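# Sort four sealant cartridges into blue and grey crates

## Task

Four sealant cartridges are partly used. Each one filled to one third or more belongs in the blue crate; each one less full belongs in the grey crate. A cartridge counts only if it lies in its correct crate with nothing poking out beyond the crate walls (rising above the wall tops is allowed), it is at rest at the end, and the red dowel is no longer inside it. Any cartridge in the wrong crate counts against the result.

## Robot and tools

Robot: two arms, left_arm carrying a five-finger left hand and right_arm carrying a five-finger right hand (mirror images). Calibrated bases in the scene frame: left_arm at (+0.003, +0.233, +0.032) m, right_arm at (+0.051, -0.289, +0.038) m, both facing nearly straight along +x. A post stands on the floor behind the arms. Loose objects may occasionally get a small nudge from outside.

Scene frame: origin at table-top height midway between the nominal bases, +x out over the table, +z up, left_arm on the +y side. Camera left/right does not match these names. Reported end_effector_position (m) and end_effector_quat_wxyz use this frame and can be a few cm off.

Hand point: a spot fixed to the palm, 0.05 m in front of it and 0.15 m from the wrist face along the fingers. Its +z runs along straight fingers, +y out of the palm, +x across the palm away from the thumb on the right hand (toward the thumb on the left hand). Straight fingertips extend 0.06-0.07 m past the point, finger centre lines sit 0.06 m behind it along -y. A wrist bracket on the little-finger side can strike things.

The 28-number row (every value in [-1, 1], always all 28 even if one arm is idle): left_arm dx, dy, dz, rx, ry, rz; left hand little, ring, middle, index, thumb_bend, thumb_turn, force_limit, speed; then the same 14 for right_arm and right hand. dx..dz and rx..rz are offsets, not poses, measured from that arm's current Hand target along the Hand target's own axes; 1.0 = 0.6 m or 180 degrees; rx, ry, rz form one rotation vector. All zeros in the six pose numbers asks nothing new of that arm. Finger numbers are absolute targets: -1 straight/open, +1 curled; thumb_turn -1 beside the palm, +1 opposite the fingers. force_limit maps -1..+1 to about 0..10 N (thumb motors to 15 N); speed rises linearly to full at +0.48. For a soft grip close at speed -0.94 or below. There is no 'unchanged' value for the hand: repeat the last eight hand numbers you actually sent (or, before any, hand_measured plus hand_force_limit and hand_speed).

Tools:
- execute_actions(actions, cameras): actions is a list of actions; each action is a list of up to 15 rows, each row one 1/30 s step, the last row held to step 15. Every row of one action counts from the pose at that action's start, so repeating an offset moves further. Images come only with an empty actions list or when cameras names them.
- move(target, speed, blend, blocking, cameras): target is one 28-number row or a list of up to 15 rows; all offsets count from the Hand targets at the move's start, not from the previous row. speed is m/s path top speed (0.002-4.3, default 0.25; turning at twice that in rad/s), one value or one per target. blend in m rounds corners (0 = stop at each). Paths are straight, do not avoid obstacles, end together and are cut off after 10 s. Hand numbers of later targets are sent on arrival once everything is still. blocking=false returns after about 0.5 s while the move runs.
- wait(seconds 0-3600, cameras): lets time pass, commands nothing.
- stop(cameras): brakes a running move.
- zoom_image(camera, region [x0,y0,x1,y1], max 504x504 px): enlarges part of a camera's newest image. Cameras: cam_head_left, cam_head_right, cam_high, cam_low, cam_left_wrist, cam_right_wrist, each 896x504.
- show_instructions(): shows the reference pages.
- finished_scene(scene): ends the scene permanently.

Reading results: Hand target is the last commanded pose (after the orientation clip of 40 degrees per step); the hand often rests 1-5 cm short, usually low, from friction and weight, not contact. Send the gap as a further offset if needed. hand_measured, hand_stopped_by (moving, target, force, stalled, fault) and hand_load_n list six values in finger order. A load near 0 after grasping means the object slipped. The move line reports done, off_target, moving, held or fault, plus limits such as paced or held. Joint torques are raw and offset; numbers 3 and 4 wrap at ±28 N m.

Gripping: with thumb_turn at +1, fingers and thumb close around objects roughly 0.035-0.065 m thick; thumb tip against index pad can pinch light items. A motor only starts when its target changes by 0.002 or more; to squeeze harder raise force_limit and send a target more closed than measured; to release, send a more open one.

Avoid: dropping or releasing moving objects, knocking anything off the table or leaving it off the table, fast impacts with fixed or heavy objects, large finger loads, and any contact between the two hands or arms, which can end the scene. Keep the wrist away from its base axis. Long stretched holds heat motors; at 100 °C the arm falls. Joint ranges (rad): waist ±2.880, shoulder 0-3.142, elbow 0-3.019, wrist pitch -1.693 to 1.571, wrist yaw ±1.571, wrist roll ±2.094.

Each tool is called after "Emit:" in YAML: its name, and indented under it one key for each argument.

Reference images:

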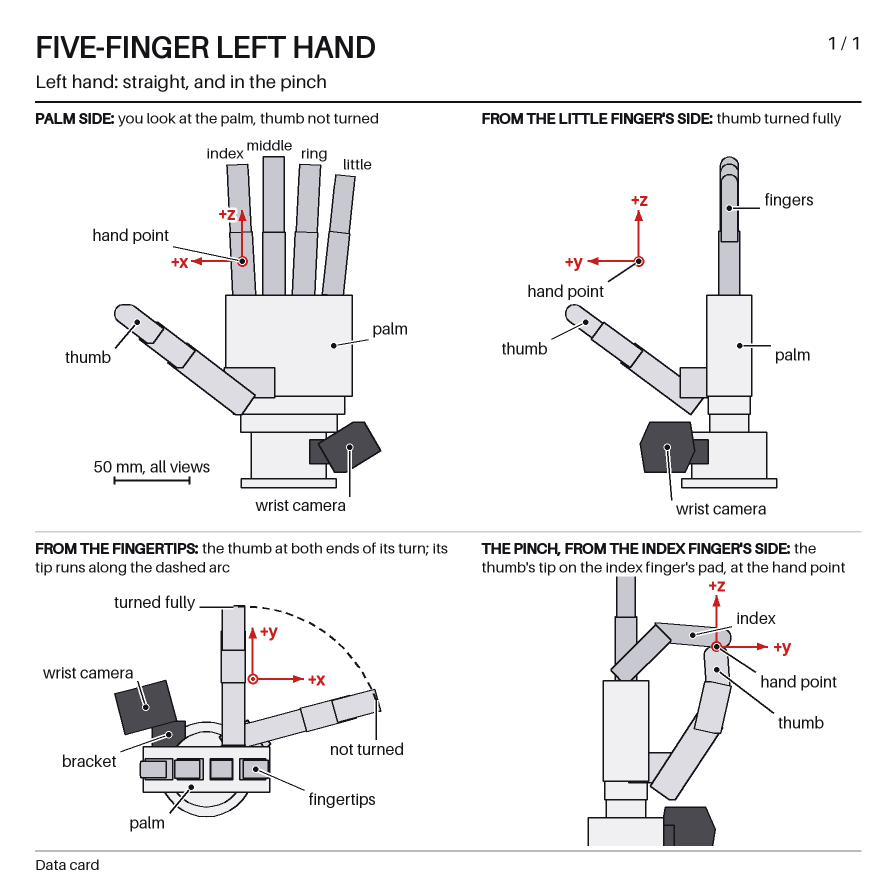

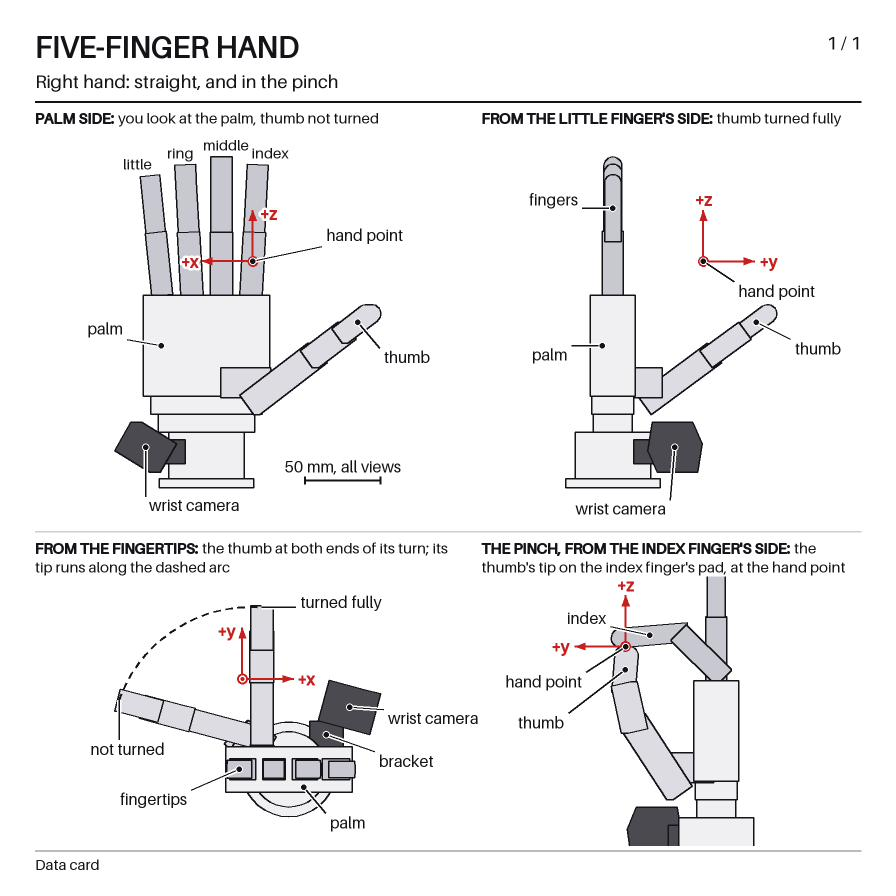

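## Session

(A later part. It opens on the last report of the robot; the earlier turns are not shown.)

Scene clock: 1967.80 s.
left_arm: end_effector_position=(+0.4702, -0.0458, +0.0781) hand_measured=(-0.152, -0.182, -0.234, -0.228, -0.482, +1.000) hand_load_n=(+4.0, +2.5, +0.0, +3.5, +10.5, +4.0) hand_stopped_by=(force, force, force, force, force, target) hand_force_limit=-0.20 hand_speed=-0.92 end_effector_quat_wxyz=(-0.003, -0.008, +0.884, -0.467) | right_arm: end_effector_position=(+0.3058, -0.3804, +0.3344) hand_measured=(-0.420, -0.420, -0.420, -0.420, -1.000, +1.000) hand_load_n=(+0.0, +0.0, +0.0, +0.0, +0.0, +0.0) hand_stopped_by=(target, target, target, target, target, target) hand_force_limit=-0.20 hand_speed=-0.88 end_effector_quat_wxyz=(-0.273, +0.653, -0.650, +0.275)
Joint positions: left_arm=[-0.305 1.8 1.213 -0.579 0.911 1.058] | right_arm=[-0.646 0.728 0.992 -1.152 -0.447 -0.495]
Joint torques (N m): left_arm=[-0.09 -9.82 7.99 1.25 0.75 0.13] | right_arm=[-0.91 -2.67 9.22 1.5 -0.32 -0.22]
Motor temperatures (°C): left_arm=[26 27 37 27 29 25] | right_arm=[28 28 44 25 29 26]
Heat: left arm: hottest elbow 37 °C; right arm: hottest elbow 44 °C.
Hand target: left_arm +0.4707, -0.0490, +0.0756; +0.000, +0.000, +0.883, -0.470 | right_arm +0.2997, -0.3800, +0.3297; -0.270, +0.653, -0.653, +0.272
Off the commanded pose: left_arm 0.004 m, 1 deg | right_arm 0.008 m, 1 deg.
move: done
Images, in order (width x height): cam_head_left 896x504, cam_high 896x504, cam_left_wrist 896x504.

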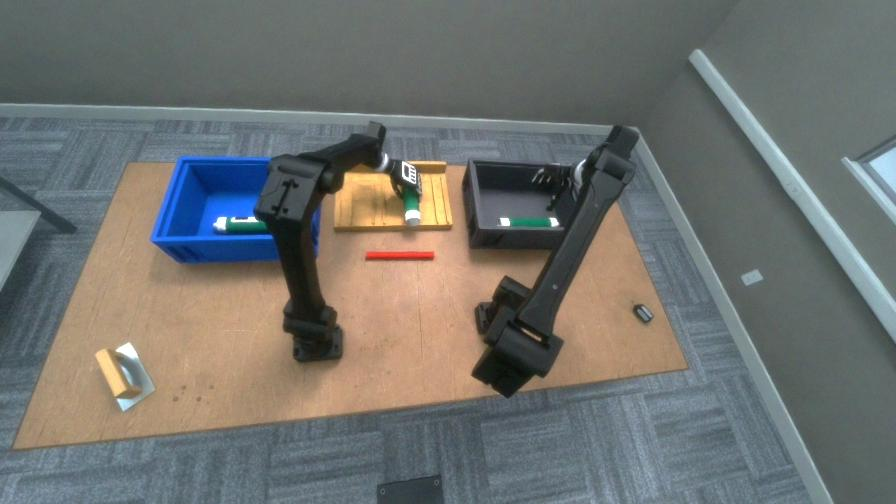

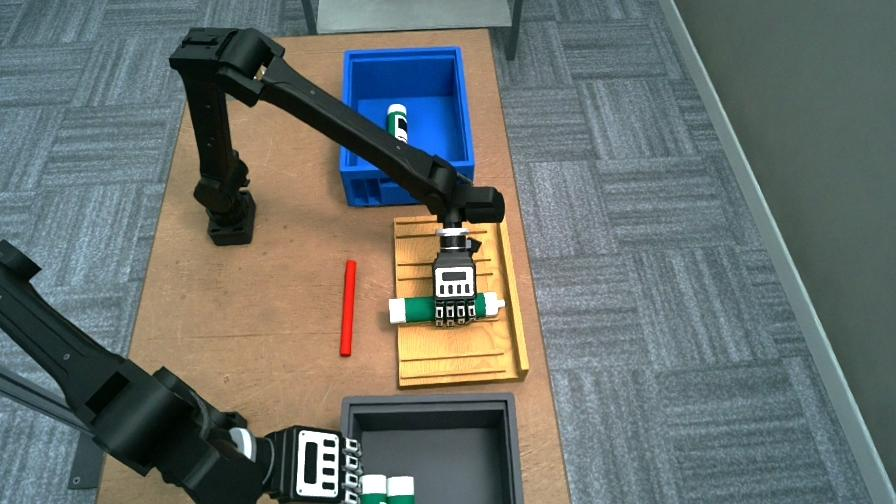

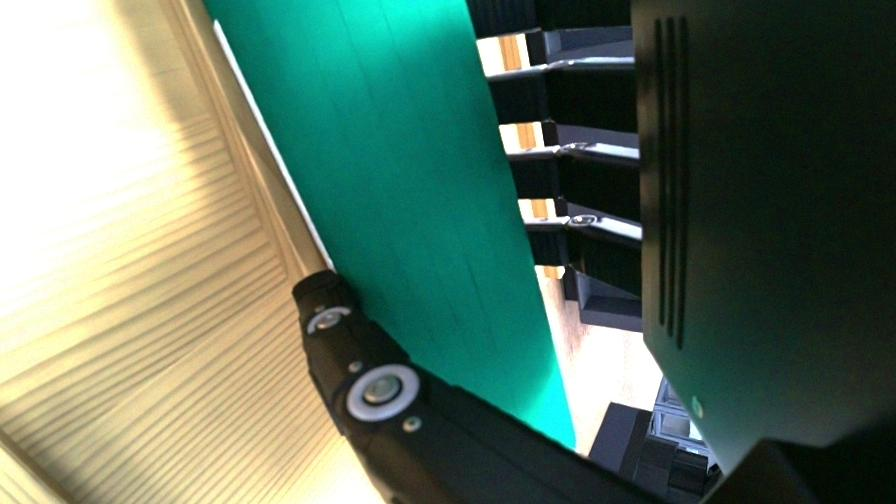

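Emit:
move:
  target: [-0.01,0.0097,0.0005,0,0.0042,0.0028,0.1,0.1,0.1,0.1,0.1,1,-0.2,-0.92,0,0,0,0,0,0,-0.42,-0.42,-0.42,-0.42,-1,1,-0.2,-0.88]
  speed: 0.03
  cameras: ["cam_high","cam_left_wrist","cam_head_left"]

Emit:
zoom_image:
  camera: "cam_high"
  region: [375, 200, 535, 360]

Emit:
zoom_image:
  camera: "cam_head_left"
  region: [320, 120, 470, 240]

Scene clock: 1978.97 s.
left_arm: end_effector_position=(+0.4695, -0.0462, +0.0716) hand_measured=(-0.152, -0.182, -0.234, -0.228, -0.482, +1.000) hand_load_n=(+3.5, +2.0, +0.0, +4.0, +10.0, +2.5) hand_stopped_by=(force, force, force, force, force, target) hand_force_limit=-0.20 hand_speed=-0.92 end_effector_quat_wxyz=(-0.004, +0.006, +0.883, -0.470) | right_arm: end_effector_position=(+0.3058, -0.3804, +0.3344) hand_measured=(-0.420, -0.420, -0.420, -0.420, -1.000, +1.000) hand_load_n=(+0.0, +0.0, +0.0, +0.0, +0.0, +0.0) hand_stopped_by=(target, target, target, target, target, target) hand_force_limit=-0.20 hand_speed=-0.88 end_effector_quat_wxyz=(-0.273, +0.653, -0.650, +0.275)
Joint positions: left_arm=[-0.305 1.813 1.213 -0.582 0.923 1.095] | right_arm=[-0.646 0.728 0.992 -1.152 -0.447 -0.495]
Joint torques (N m): left_arm=[0.5 -9.05 10.04 0.18 0.64 0.11] | right_arm=[-1.14 -2.78 9.13 1.48 -0.29 -0.21]
Heat: left arm: hottest elbow 37 °C; right arm: hottest elbow 44 °C.
Hand target: left_arm +0.4768, -0.0460, +0.0707; -0.003, +0.007, +0.883, -0.470 | right_arm +0.2997, -0.3800, +0.3297; -0.270, +0.653, -0.653, +0.272
Off the commanded pose: left_arm 0.007 m, 0 deg | right_arm 0.008 m, 1 deg.
move: done
Images, in order (width x height): cam_head_left 896x504, cam_high 896x504, cam_left_wrist 896x504.

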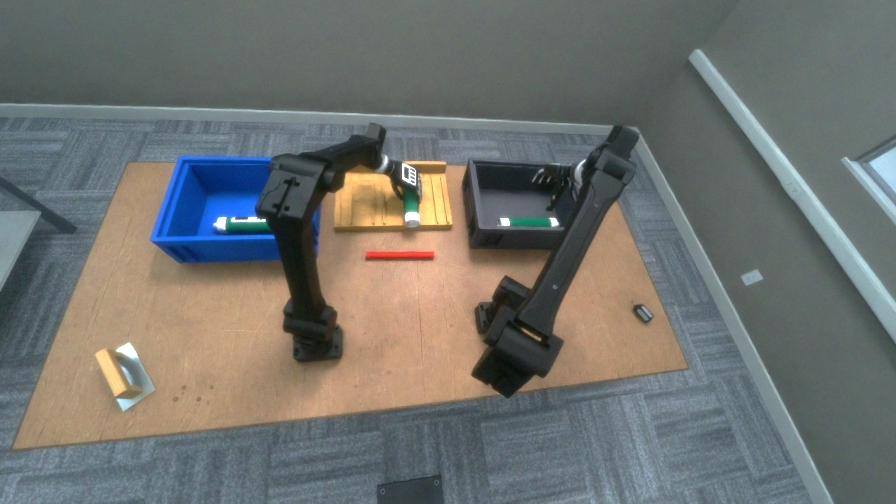

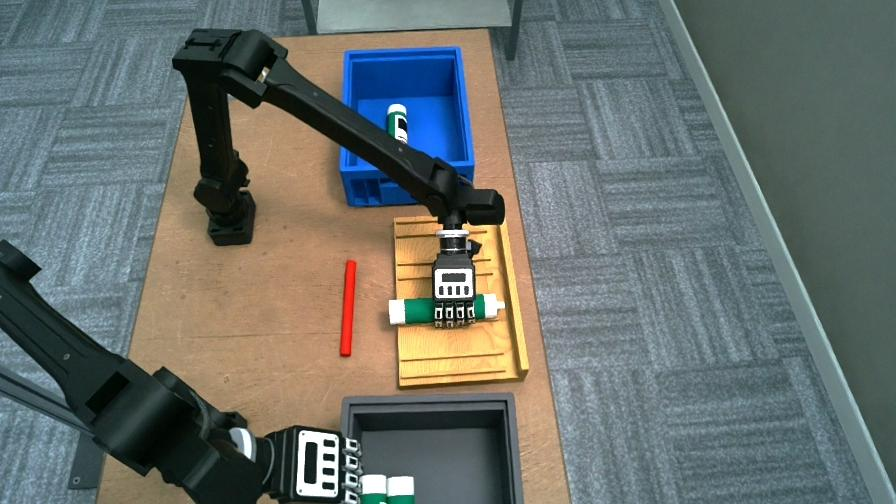

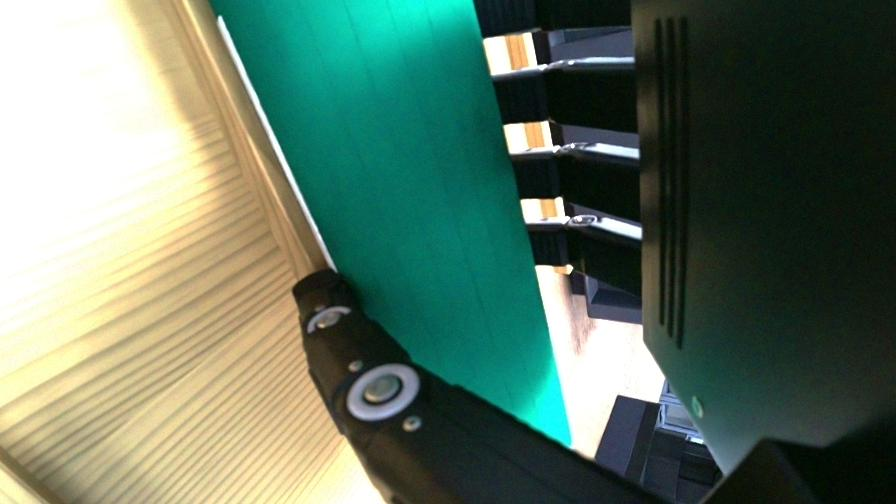

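Scaled by 3.150.

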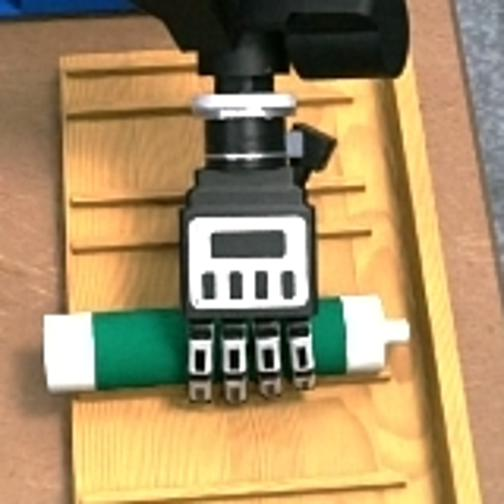

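Scaled by 3.360.

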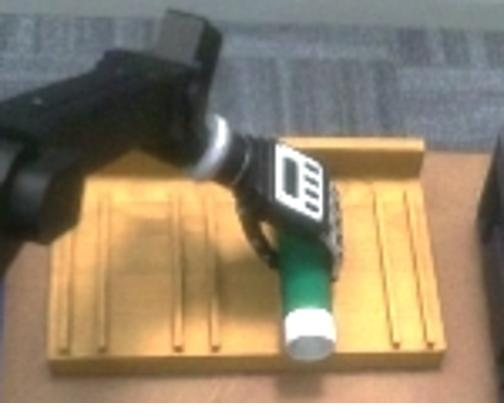

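Emit:
move:
  target: [-0.0067,0.0083,-0.0005,0,0.002,0.0014,0.1,0.1,0.1,0.1,0.1,1,-0.2,-0.92,0,0,0,0,0,0,-0.42,-0.42,-0.42,-0.42,-1,1,-0.2,-0.88]
  speed: 0.03
  cameras: ["cam_high","cam_left_wrist","cam_head_left"]

Emit:
zoom_image:
  camera: "cam_high"
  region: [375, 200, 535, 360]

Scene clock: 1985.70 s.
left_arm: end_effector_position=(+0.4689, -0.0457, +0.0710) hand_measured=(-0.152, -0.182, -0.234, -0.228, -0.482, +1.000) hand_load_n=(+2.0, +1.5, +0.0, +5.5, +8.5, +3.0) hand_stopped_by=(force, force, force, force, force, target) hand_force_limit=-0.20 hand_speed=-0.92 end_effector_quat_wxyz=(-0.007, +0.010, +0.881, -0.472) | right_arm: end_effector_position=(+0.3058, -0.3804, +0.3344) hand_measured=(-0.420, -0.420, -0.420, -0.420, -1.000, +1.000) hand_load_n=(+0.0, +0.0, +0.0, -0.5, +0.0, +0.0) hand_stopped_by=(target, target, target, target, target, target) hand_force_limit=-0.20 hand_speed=-0.88 end_effector_quat_wxyz=(-0.273, +0.653, -0.650, +0.275)
Joint positions: left_arm=[-0.303 1.818 1.217 -0.594 0.933 1.11] | right_arm=[-0.646 0.728 0.992 -1.152 -0.447 -0.495]
Joint torques (N m): left_arm=[0.91 -8.29 10.84 0.08 0.52 0.17] | right_arm=[-0.79 -2.67 9.25 1.48 -0.32 -0.21]
Heat: left arm: hottest elbow 38 °C; right arm: hottest elbow 44 °C.
Hand target: left_arm +0.4808, -0.0431, +0.0668; -0.005, +0.010, +0.883, -0.470 | right_arm +0.2997, -0.3800, +0.3297; -0.270, +0.653, -0.653, +0.272
Off the commanded pose: left_arm 0.013 m, 0 deg | right_arm 0.008 m, 1 deg.
move: off_target (left_arm)
Images, in order (width x height): cam_head_left 896x504, cam_high 896x504, cam_left_wrist 896x504.

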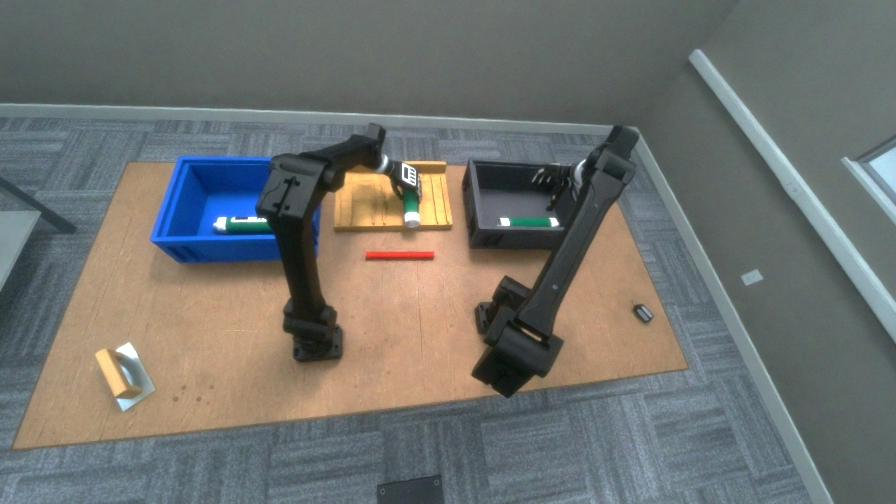

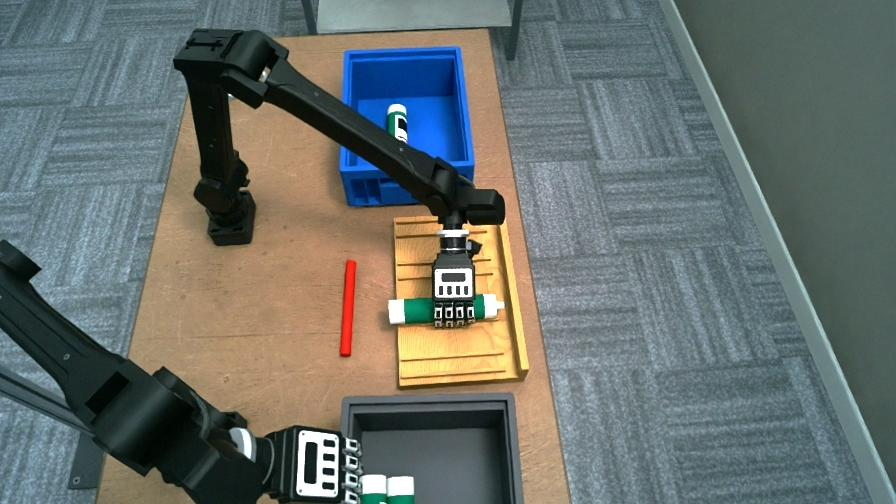

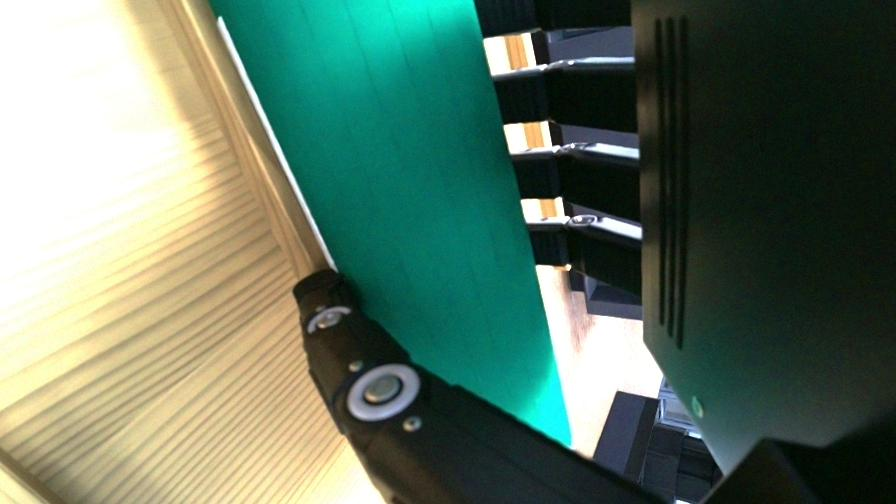

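Scaled by 3.150.

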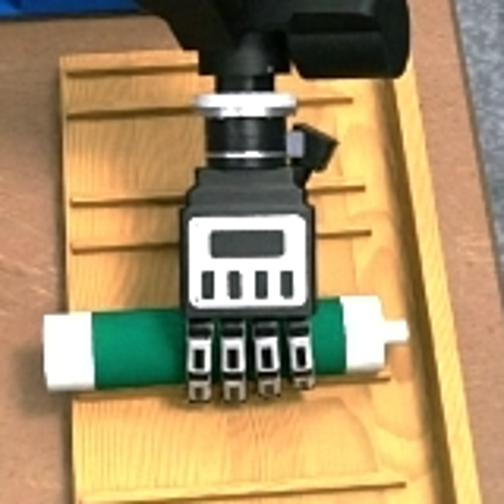

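Emit:
move:
  target: [0,0,0,0,0,0,-0.7,-0.7,-0.7,-0.7,-1,1,-0.2,-0.88,0,0,0,0,0,0,-0.42,-0.42,-0.42,-0.42,-1,1,-0.2,-0.88]
  cameras: ["cam_high","cam_left_wrist","cam_head_left"]

Emit:
zoom_image:
  camera: "cam_high"
  region: [375, 200, 535, 360]

Scene clock: 1992.80 s.
left_arm: end_effector_position=(+0.4667, -0.0434, +0.0623) hand_measured=(-0.700, -0.700, -0.700, -0.700, -0.998, +1.000) hand_load_n=(+0.0, -0.5, +0.0, -0.5, -3.5, +0.0) hand_stopped_by=(target, target, target, target, target, target) hand_force_limit=-0.20 hand_speed=-0.88 end_effector_quat_wxyz=(-0.017, +0.006, +0.881, -0.473) | right_arm: end_effector_position=(+0.3058, -0.3804, +0.3344) hand_measured=(-0.420, -0.420, -0.420, -0.420, -1.000, +1.000) hand_load_n=(+0.0, +0.0, +0.0, +0.0, +0.0, +0.0) hand_stopped_by=(target, target, target, target, target, target) hand_force_limit=-0.20 hand_speed=-0.88 end_effector_quat_wxyz=(-0.273, +0.653, -0.650, +0.275)
Joint positions: left_arm=[-0.298 1.837 1.217 -0.601 0.941 1.117] | right_arm=[-0.646 0.728 0.992 -1.152 -0.447 -0.495]
Joint torques (N m): left_arm=[0.62 -9.76 10.84 0.28 0.21 0.14] | right_arm=[-0.97 -2.37 9.25 1.43 -0.32 -0.21]
Heat: left arm: hottest elbow 37 °C; right arm: hottest elbow 44 °C.
Hand target: left_arm +0.4809, -0.0430, +0.0667; -0.005, +0.010, +0.883, -0.470 | right_arm +0.2997, -0.3800, +0.3297; -0.270, +0.653, -0.653, +0.272
Off the commanded pose: left_arm 0.015 m, 1 deg | right_arm 0.008 m, 1 deg.
move: done
Images, in order (width x height): cam_head_left 896x504, cam_high 896x504, cam_left_wrist 896x504.

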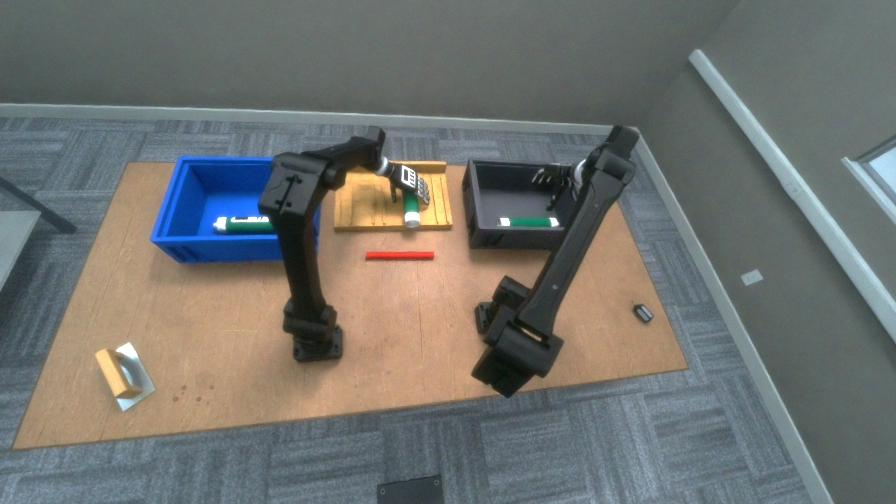

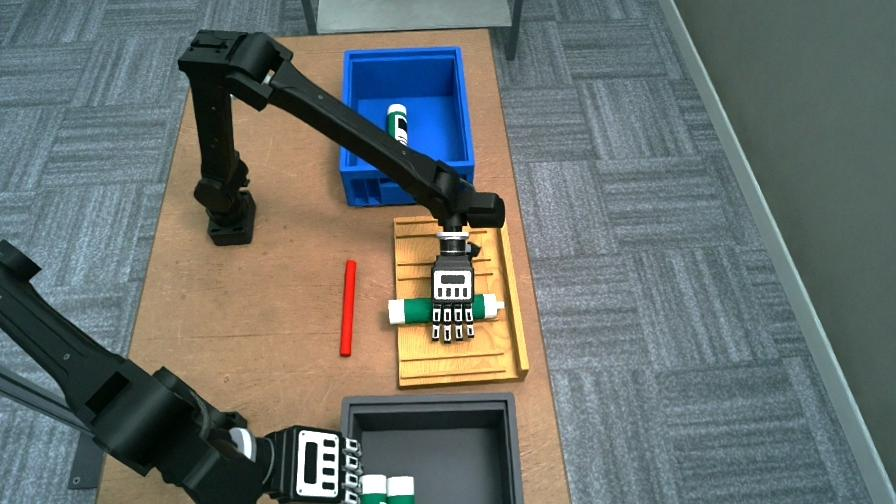

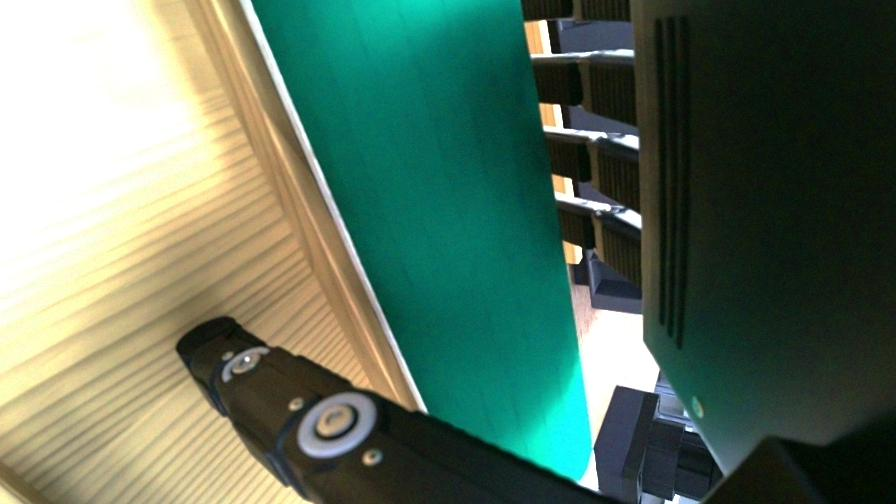

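Scaled by 3.150.

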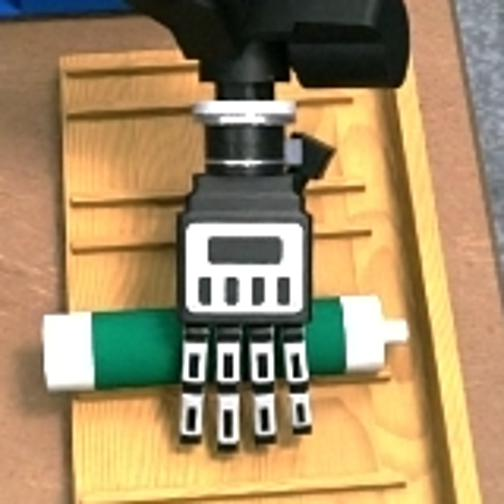

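Emit:
move:
  target:
    - [0,-0.09,-0.06,0,0,0,-0.7,-0.7,-0.7,-0.7,-1,1,-0.2,-0.88,0,0,0,0,0,0,-0.42,-0.42,-0.42,-0.42,-1,1,-0.2,-0.88]
    - [0,-0.249,-0.168,0,0,0,-0.7,-0.7,-0.7,-0.7,-1,1,-0.2,-0.88,0,0,0,0,0,0,-0.42,-0.42,-0.42,-0.42,-1,1,-0.2,-0.88]
    - [0.3855,-0.117,-0.6717,-0.087,-0.125,0.0032,-0.7,-0.7,-0.7,-0.7,-1,1,-0.2,-0.88,0,0,0,0,0,0,-0.42,-0.42,-0.42,-0.42,-1,1,-0.2,-0.88]
  speed: [0.06,0.15,0.2]
  blend: [0.02,0.03,0]
  cameras: ["cam_high","cam_head_left","cam_head_right"]

Emit:
zoom_image:
  camera: "cam_high"
  region: [375, 200, 535, 360]

Scene clock: 2007.70 s.
left_arm: end_effector_position=(+0.2567, +0.2538, +0.3402) hand_measured=(-0.700, -0.700, -0.700, -0.700, -0.998, +1.000) hand_load_n=(+0.0, +0.0, +0.0, +0.0, +0.0, +0.5) hand_stopped_by=(target, target, target, target, target, target) hand_force_limit=-0.20 hand_speed=-0.88 end_effector_quat_wxyz=(+0.167, -0.083, +0.924, -0.335) | right_arm: end_effector_position=(+0.3058, -0.3804, +0.3344) hand_measured=(-0.420, -0.420, -0.420, -0.420, -1.000, +1.000) hand_load_n=(+0.0, +0.0, +0.0, +0.0, +0.0, +0.0) hand_stopped_by=(target, target, target, target, target, target) hand_force_limit=-0.20 hand_speed=-0.88 end_effector_quat_wxyz=(-0.273, +0.653, -0.650, +0.275)
Joint positions: left_arm=[0.42 0.947 1.186 -1.693 0.759 1.775] | right_arm=[-0.646 0.728 0.992 -1.152 -0.447 -0.495]
Joint torques (N m): left_arm=[1.14 -1.61 10.92 -0.05 0.67 0.13] | right_arm=[-0.79 -2.78 9.2 1.59 -0.31 -0.2]
Heat: left arm: hottest elbow 37 °C; right arm: hottest elbow 44 °C.
Hand target: left_arm +0.2563, +0.2573, +0.3498; +0.170, -0.076, +0.922, -0.339 | right_arm +0.2997, -0.3800, +0.3297; -0.270, +0.653, -0.653, +0.272
Off the commanded pose: left_arm 0.010 m, 1 deg | right_arm 0.008 m, 1 deg.
joint sent to its limit (left arm) — joint 4 (wrist pitch), lower limit. The joint targets still meet the commanded pose.
move: done
Images, in order (width x height): cam_head_left 896x504, cam_head_right 896x504, cam_high 896x504.

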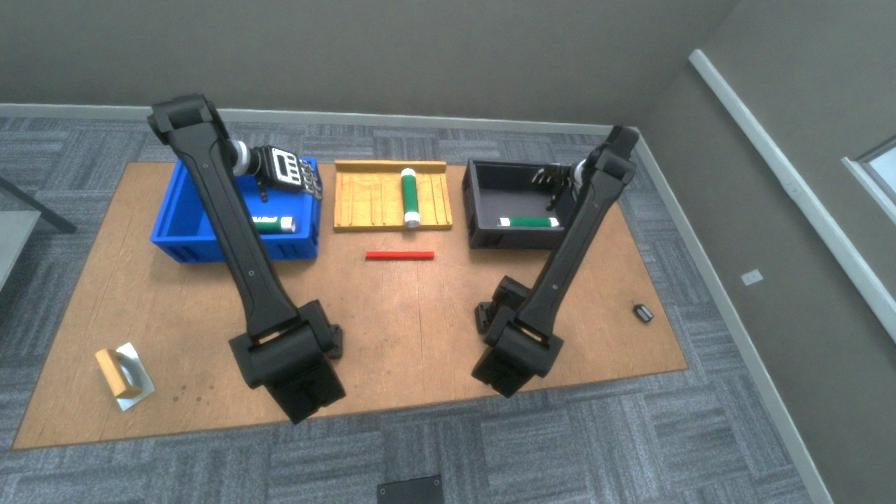

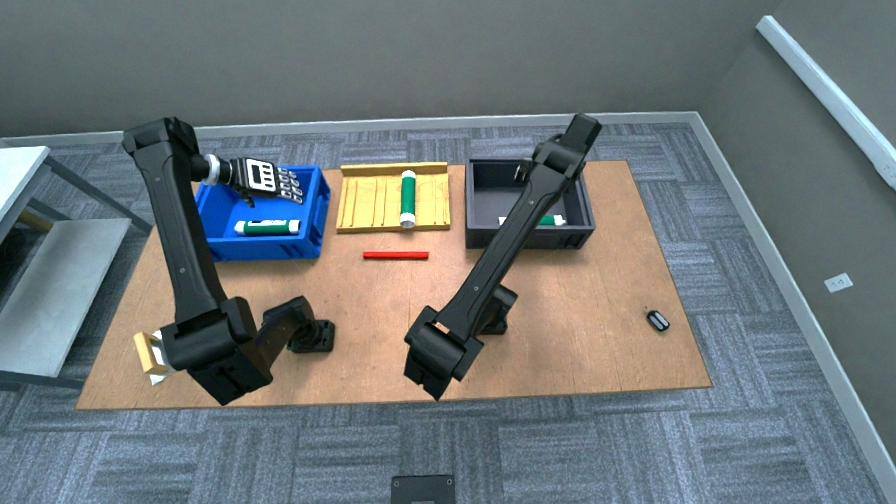

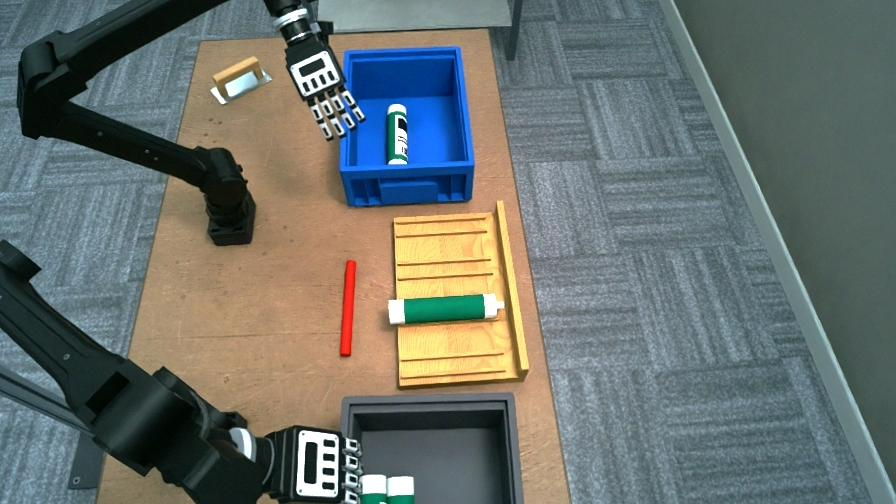

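Scaled by 3.150.

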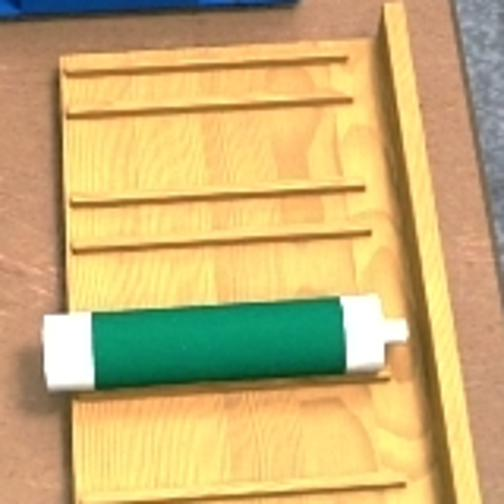

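Emit:
move:
  target: [0,0,0,0,0,0,-0.7,-0.7,-0.7,-0.7,-1,1,-0.2,-0.88,-0.544,-0.055,0.337,0.0482,-0.3866,-0.3184,-0.7,-0.7,-0.7,-0.7,-1,1,-0.2,-0.85]
  speed: 0.2
  cameras: ["cam_high","cam_right_wrist"]

Scene clock: 2020.33 s.
left_arm: end_effector_position=(+0.2568, +0.2538, +0.3402) hand_measured=(-0.700, -0.700, -0.700, -0.700, -0.998, +1.000) hand_load_n=(+0.0, +0.0, +0.0, +0.0, +0.0, +0.0) hand_stopped_by=(target, target, target, target, target, target) hand_force_limit=-0.20 hand_speed=-0.88 end_effector_quat_wxyz=(+0.167, -0.083, +0.924, -0.334) | right_arm: end_effector_position=(+0.4541, -0.0603, +0.2041) hand_measured=(-0.700, -0.700, -0.700, -0.700, -1.000, +1.000) hand_load_n=(+0.0, +0.0, +0.0, +0.0, +0.0, +0.0) hand_stopped_by=(target, target, target, target, target, target) hand_force_limit=-0.20 hand_speed=-0.85 end_effector_quat_wxyz=(-0.468, +0.884, -0.010, -0.003)
Joint positions: left_arm=[0.42 0.947 1.186 -1.693 0.759 1.775] | right_arm=[0.236 1.491 1.174 -0.923 -0.934 -1.15]
Joint torques (N m): left_arm=[1.26 -1.32 10.93 -0.06 0.7 0.14] | right_arm=[0.79 -11.69 13.11 0.68 -0.64 -0.23]
Heat: left arm: hottest elbow 38 °C; right arm: hottest elbow 44 °C.
Hand target: left_arm +0.2563, +0.2573, +0.3498; +0.170, -0.076, +0.922, -0.339 | right_arm +0.4661, -0.0537, +0.2095; -0.469, +0.883, +0.001, +0.000
Off the commanded pose: left_arm 0.010 m, 1 deg | right_arm 0.015 m, 1 deg.
joint sent to its limit (left arm) — joint 4 (wrist pitch), lower limit. The joint targets still meet the commanded pose.
move: off_target (right_arm)

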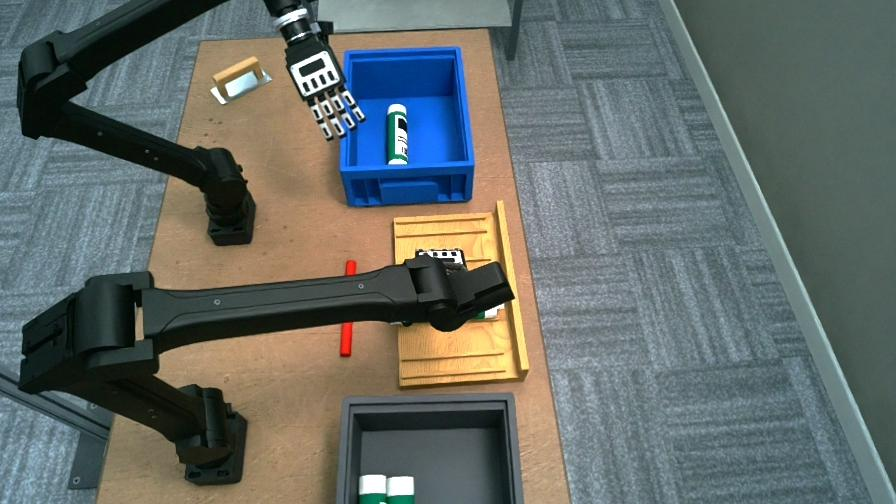

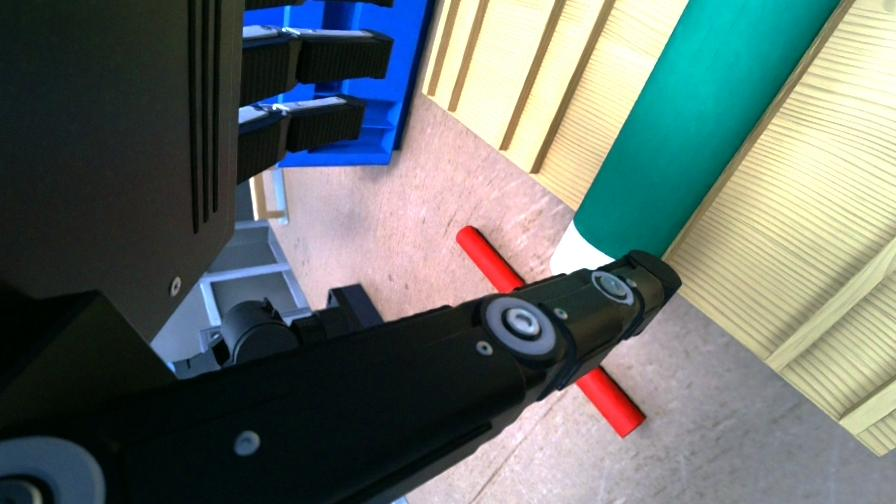

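Emit:
move:
  target:
    - [0,0,0,0,0,0,-0.7,-0.7,-0.7,-0.7,-1,1,-0.2,-0.88,-0.0067,0.136,0.098,0,0,0,-0.7,-0.7,-0.7,-0.7,-1,1,-0.2,-0.85]
    - [0,0,0,0,0,0,-0.7,-0.7,-0.7,-0.7,-1,1,-0.2,-0.88,-0.0067,0.2283,0.154,0,0,0,-0.7,-0.7,-0.7,-0.7,-1,1,-0.2,-0.85]
  speed: [0.15, 0.06]
  blend: [0.01, 0]
  cameras: ["cam_high","cam_right_wrist"]

Scene clock: 2026.87 s.
left_arm: end_effector_position=(+0.2568, +0.2538, +0.3402) hand_measured=(-0.700, -0.700, -0.700, -0.700, -0.998, +1.000) hand_load_n=(+0.0, +0.0, +0.0, +0.0, +0.0, +0.0) hand_stopped_by=(target, target, target, target, target, target) hand_force_limit=-0.20 hand_speed=-0.88 end_effector_quat_wxyz=(+0.167, -0.083, +0.924, -0.334) | right_arm: end_effector_position=(+0.4670, -0.0556, +0.0592) hand_measured=(-0.700, -0.700, -0.700, -0.700, -1.000, +1.000) hand_load_n=(+0.0, +0.0, +0.0, +0.0, +0.0, +0.0) hand_stopped_by=(target, target, target, target, target, target) hand_force_limit=-0.20 hand_speed=-0.85 end_effector_quat_wxyz=(-0.471, +0.882, -0.001, +0.010)
Joint positions: left_arm=[0.42 0.947 1.186 -1.693 0.759 1.775] | right_arm=[0.24 1.703 0.996 -0.503 -0.934 -1.151]
Joint torques (N m): left_arm=[1.08 -1.61 10.95 -0.01 0.67 0.18] | right_arm=[0.62 -13.16 6.99 1.98 -0.62 -0.21]
Heat: left arm: hottest elbow 39 °C; right arm: hottest elbow 46 °C.
Hand target: left_arm +0.2563, +0.2573, +0.3498; +0.170, -0.076, +0.922, -0.339 | right_arm +0.4622, -0.0540, +0.0443; -0.469, +0.883, +0.001, +0.000
Off the commanded pose: left_arm 0.010 m, 1 deg | right_arm 0.016 m, 1 deg.
joint sent to its limit (left arm) — joint 4 (wrist pitch), lower limit. The joint targets still meet the commanded pose.
move: off_target (right_arm)

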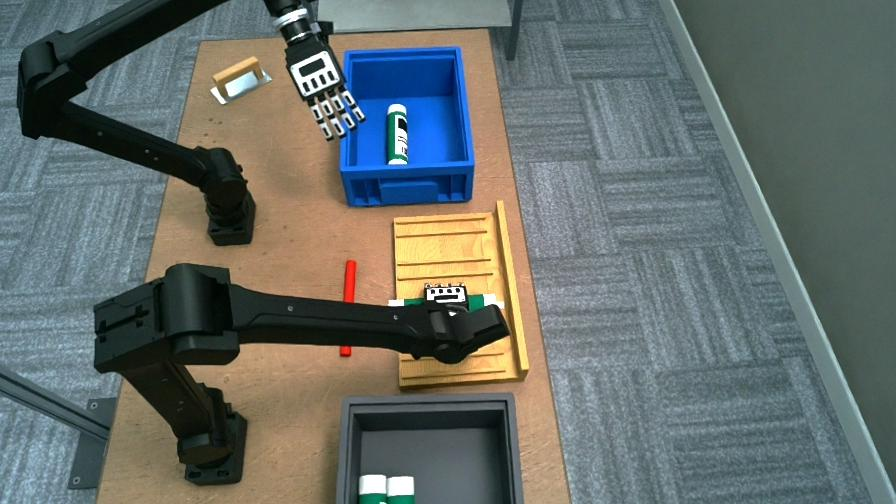

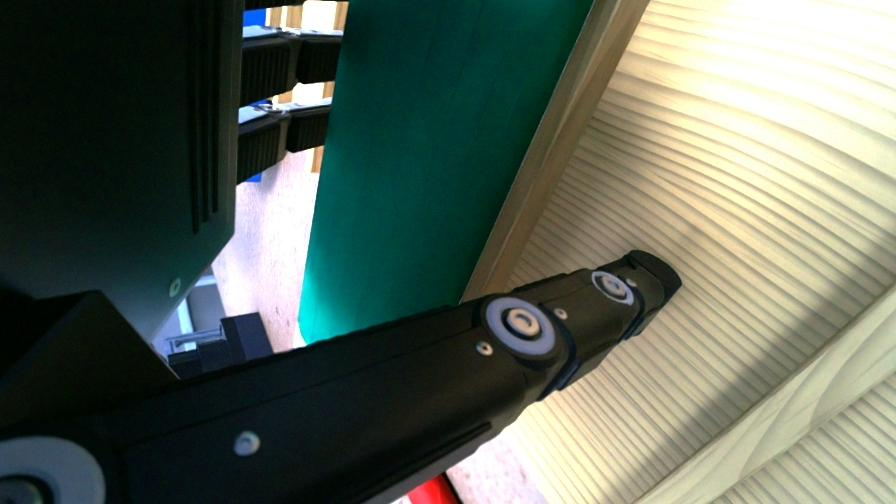

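Emit:
move:
  target: [0,0,0,0,0,0,-0.7,-0.7,-0.7,-0.7,-1,1,-0.2,-0.88,0,-0.0055,0.0055,0,0,0,-0.7,-0.7,-0.7,-0.7,-1,1,-0.2,-0.85]
  speed: 0.05

Emit:
move:
  target: [0,0,0,0,0,0,-0.7,-0.7,-0.7,-0.7,-1,1,-0.2,-0.88,0,0,0,0,0,0,-0.22,-0.22,-0.22,-0.22,-0.4,1,-0.4,-0.9]
  cameras: ["cam_right_wrist"]

Scene clock: 2032.93 s.
left_arm: end_effector_position=(+0.2568, +0.2538, +0.3402) hand_measured=(-0.700, -0.700, -0.700, -0.700, -0.998, +1.000) hand_load_n=(-0.5, +0.0, +0.0, +0.0, +0.0, +0.5) hand_stopped_by=(target, target, target, target, target, target) hand_force_limit=-0.20 hand_speed=-0.88 end_effector_quat_wxyz=(+0.167, -0.083, +0.924, -0.334) | right_arm: end_effector_position=(+0.4681, -0.0530, +0.0595) hand_measured=(-0.700, -0.700, -0.700, -0.700, -1.000, +1.000) hand_load_n=(+0.0, +0.0, -0.5, +0.0, +0.0, +0.0) hand_stopped_by=(target, target, target, target, target, target) hand_force_limit=-0.20 hand_speed=-0.85 end_effector_quat_wxyz=(-0.472, +0.881, +0.004, +0.013)
Joint positions: left_arm=[0.42 0.947 1.186 -1.693 0.759 1.775] | right_arm=[0.245 1.703 0.996 -0.493 -0.934 -1.151]
Joint torques (N m): left_arm=[1.14 -1.44 10.88 -0.03 0.69 0.15] | right_arm=[0.62 -12.86 7.08 1.78 -0.51 -0.04]
Heat: left arm: hottest elbow 39 °C; right arm: hottest elbow 45 °C.
Hand target: left_arm +0.2563, +0.2573, +0.3498; +0.170, -0.076, +0.922, -0.339 | right_arm +0.4621, -0.0493, +0.0452; -0.469, +0.883, +0.001, +0.000
Off the commanded pose: left_arm 0.010 m, 1 deg | right_arm 0.016 m, 2 deg.
joint sent to its limit (left arm) — joint 4 (wrist pitch), lower limit. The joint targets still meet the commanded pose.
move: off_target (right_arm)

Scene clock: 2037.30 s.
left_arm: end_effector_position=(+0.2568, +0.2538, +0.3402) hand_measured=(-0.700, -0.700, -0.700, -0.700, -0.998, +1.000) hand_load_n=(+0.0, +0.0, +0.0, +0.0, +0.0, +0.0) hand_stopped_by=(target, target, target, target, target, target) hand_force_limit=-0.20 hand_speed=-0.88 end_effector_quat_wxyz=(+0.167, -0.083, +0.924, -0.334) | right_arm: end_effector_position=(+0.4680, -0.0521, +0.0595) hand_measured=(-0.220, -0.220, -0.220, -0.220, -0.410, +1.000) hand_load_n=(+0.5, +1.0, +1.0, +1.0, +4.5, +0.5) hand_stopped_by=(target, target, target, target, force, target) hand_force_limit=-0.40 hand_speed=-0.90 end_effector_quat_wxyz=(-0.472, +0.881, +0.005, +0.013)
Joint positions: left_arm=[0.42 0.947 1.186 -1.693 0.759 1.775] | right_arm=[0.246 1.703 0.996 -0.491 -0.934 -1.151]
Joint torques (N m): left_arm=[1.08 -1.14 10.97 -0.06 0.69 0.14] | right_arm=[0.67 -12.92 7.08 1.87 -0.52 -0.04]
Heat: left arm: hottest elbow 39 °C; right arm: hottest elbow 45 °C.
Hand target: left_arm +0.2563, +0.2573, +0.3498; +0.170, -0.076, +0.922, -0.339 | right_arm +0.4621, -0.0494, +0.0452; -0.469, +0.883, +0.000, +0.000
Off the commanded pose: left_arm 0.010 m, 1 deg | right_arm 0.016 m, 2 deg.
joint sent to its limit (left arm) — joint 4 (wrist pitch), lower limit. The joint targets still meet the commanded pose.
move: done

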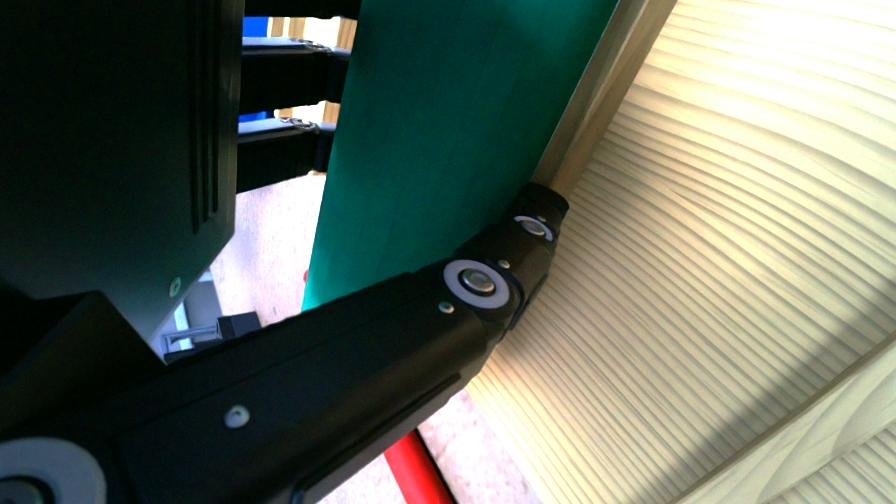

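Emit:
move:
  target: [0,0,0,0,0,0,-0.7,-0.7,-0.7,-0.7,-1,1,-0.2,-0.88,0,0,0,0,0,0,0.1,0.1,0.1,0.1,0.1,1,-0.2,-0.92]

Scene clock: 2042.50 s.
left_arm: end_effector_position=(+0.2568, +0.2538, +0.3402) hand_measured=(-0.700, -0.700, -0.700, -0.700, -0.998, +1.000) hand_load_n=(+0.0, +0.0, +0.0, +0.0, +0.0, +0.0) hand_stopped_by=(target, target, target, target, target, target) hand_force_limit=-0.20 hand_speed=-0.88 end_effector_quat_wxyz=(+0.167, -0.083, +0.924, -0.334) | right_arm: end_effector_position=(+0.4673, -0.0488, +0.0602) hand_measured=(-0.102, -0.118, -0.132, -0.140, -0.408, +1.000) hand_load_n=(+4.0, +4.0, +3.0, +3.0, +13.5, +3.0) hand_stopped_by=(force, force, force, force, force, target) hand_force_limit=-0.20 hand_speed=-0.92 end_effector_quat_wxyz=(-0.474, +0.880, +0.009, +0.013)
Joint positions: left_arm=[0.42 0.947 1.186 -1.693 0.759 1.775] | right_arm=[0.253 1.703 0.996 -0.486 -0.938 -1.151]
Joint torques (N m): left_arm=[1.32 -1.38 10.92 -0.05 0.67 0.15] | right_arm=[0.09 -12.98 7.1 1.68 -0.38 -0.03]
Heat: left arm: hottest elbow 40 °C; right arm: hottest elbow 45 °C.
Hand target: left_arm +0.2563, +0.2573, +0.3498; +0.170, -0.076, +0.922, -0.339 | right_arm +0.4621, -0.0493, +0.0452; -0.469, +0.883, +0.001, +0.000
Off the commanded pose: left_arm 0.010 m, 1 deg | right_arm 0.016 m, 2 deg.
joint sent to its limit (left arm) — joint 4 (wrist pitch), lower limit. The joint targets still meet the commanded pose.
move: done

Emit:
move:
  target:
    - [0,0,0,0,0,0,-0.7,-0.7,-0.7,-0.7,-1,1,-0.2,-0.88,0,-0.1107,-0.0747,0,0,0,0.1,0.1,0.1,0.1,0.1,1,-0.2,-0.92]
    - [0,0,0,0,0,0,-0.7,-0.7,-0.7,-0.7,-1,1,-0.2,-0.88,-0.0697,-0.4632,-0.2533,0,0,0,0.1,0.1,0.1,0.1,0.1,1,-0.2,-0.92]
  speed: [0.05, 0.12]
  blend: [0.02,0]
  cameras: ["cam_high","cam_right_wrist"]

Scene clock: 2053.40 s.
left_arm: end_effector_position=(+0.2568, +0.2538, +0.3402) hand_measured=(-0.700, -0.700, -0.700, -0.700, -0.998, +1.000) hand_load_n=(+0.0, +0.0, +0.0, -0.5, +0.0, +0.0) hand_stopped_by=(target, target, target, target, target, target) hand_force_limit=-0.20 hand_speed=-0.88 end_effector_quat_wxyz=(+0.167, -0.083, +0.924, -0.334) | right_arm: end_effector_position=(+0.4155, -0.0265, +0.3346) hand_measured=(-0.102, -0.118, -0.132, -0.140, -0.408, +1.000) hand_load_n=(+2.5, +2.5, +2.5, +3.5, +13.5, +4.5) hand_stopped_by=(force, force, force, force, force, target) hand_force_limit=-0.20 hand_speed=-0.92 end_effector_quat_wxyz=(-0.462, +0.887, -0.013, -0.018)
Joint positions: left_arm=[0.42 0.947 1.186 -1.693 0.759 1.775] | right_arm=[0.337 1.372 1.394 -1.184 -0.896 -1.011]
Joint torques (N m): left_arm=[1.26 -1.55 10.86 -0.05 0.68 0.14] | right_arm=[1.03 -12.86 14.56 1.01 -0.57 0]
Heat: left arm: hottest elbow 40 °C; right arm: hottest elbow 45 °C.
Hand target: left_arm +0.2563, +0.2573, +0.3498; +0.170, -0.076, +0.922, -0.339 | right_arm +0.4201, -0.0196, +0.3604; -0.469, +0.883, +0.000, +0.000
Off the commanded pose: left_arm 0.010 m, 1 deg | right_arm 0.027 m, 3 deg.
joint sent to its limit (left arm) — joint 4 (wrist pitch), lower limit. The joint targets still meet the commanded pose.
move: off_target (right_arm)

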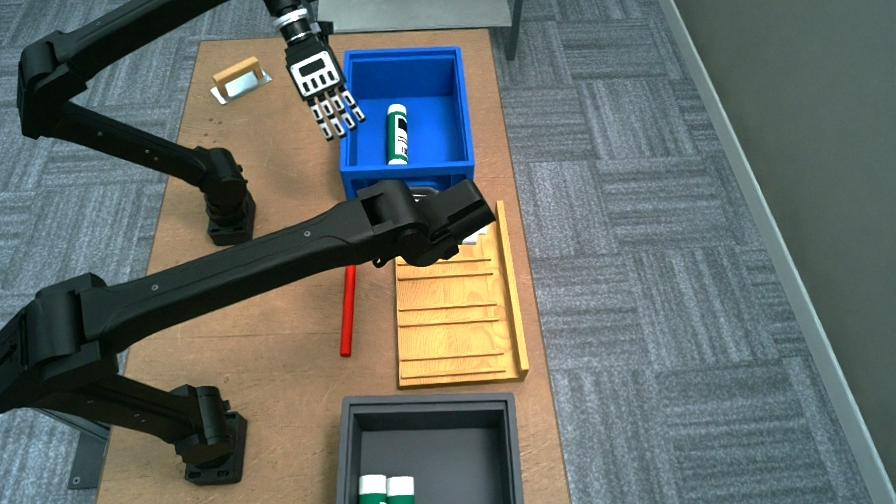

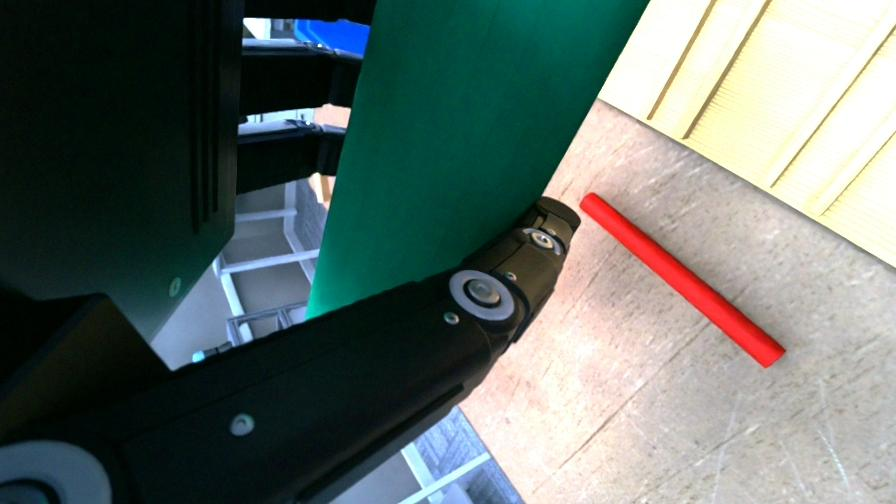

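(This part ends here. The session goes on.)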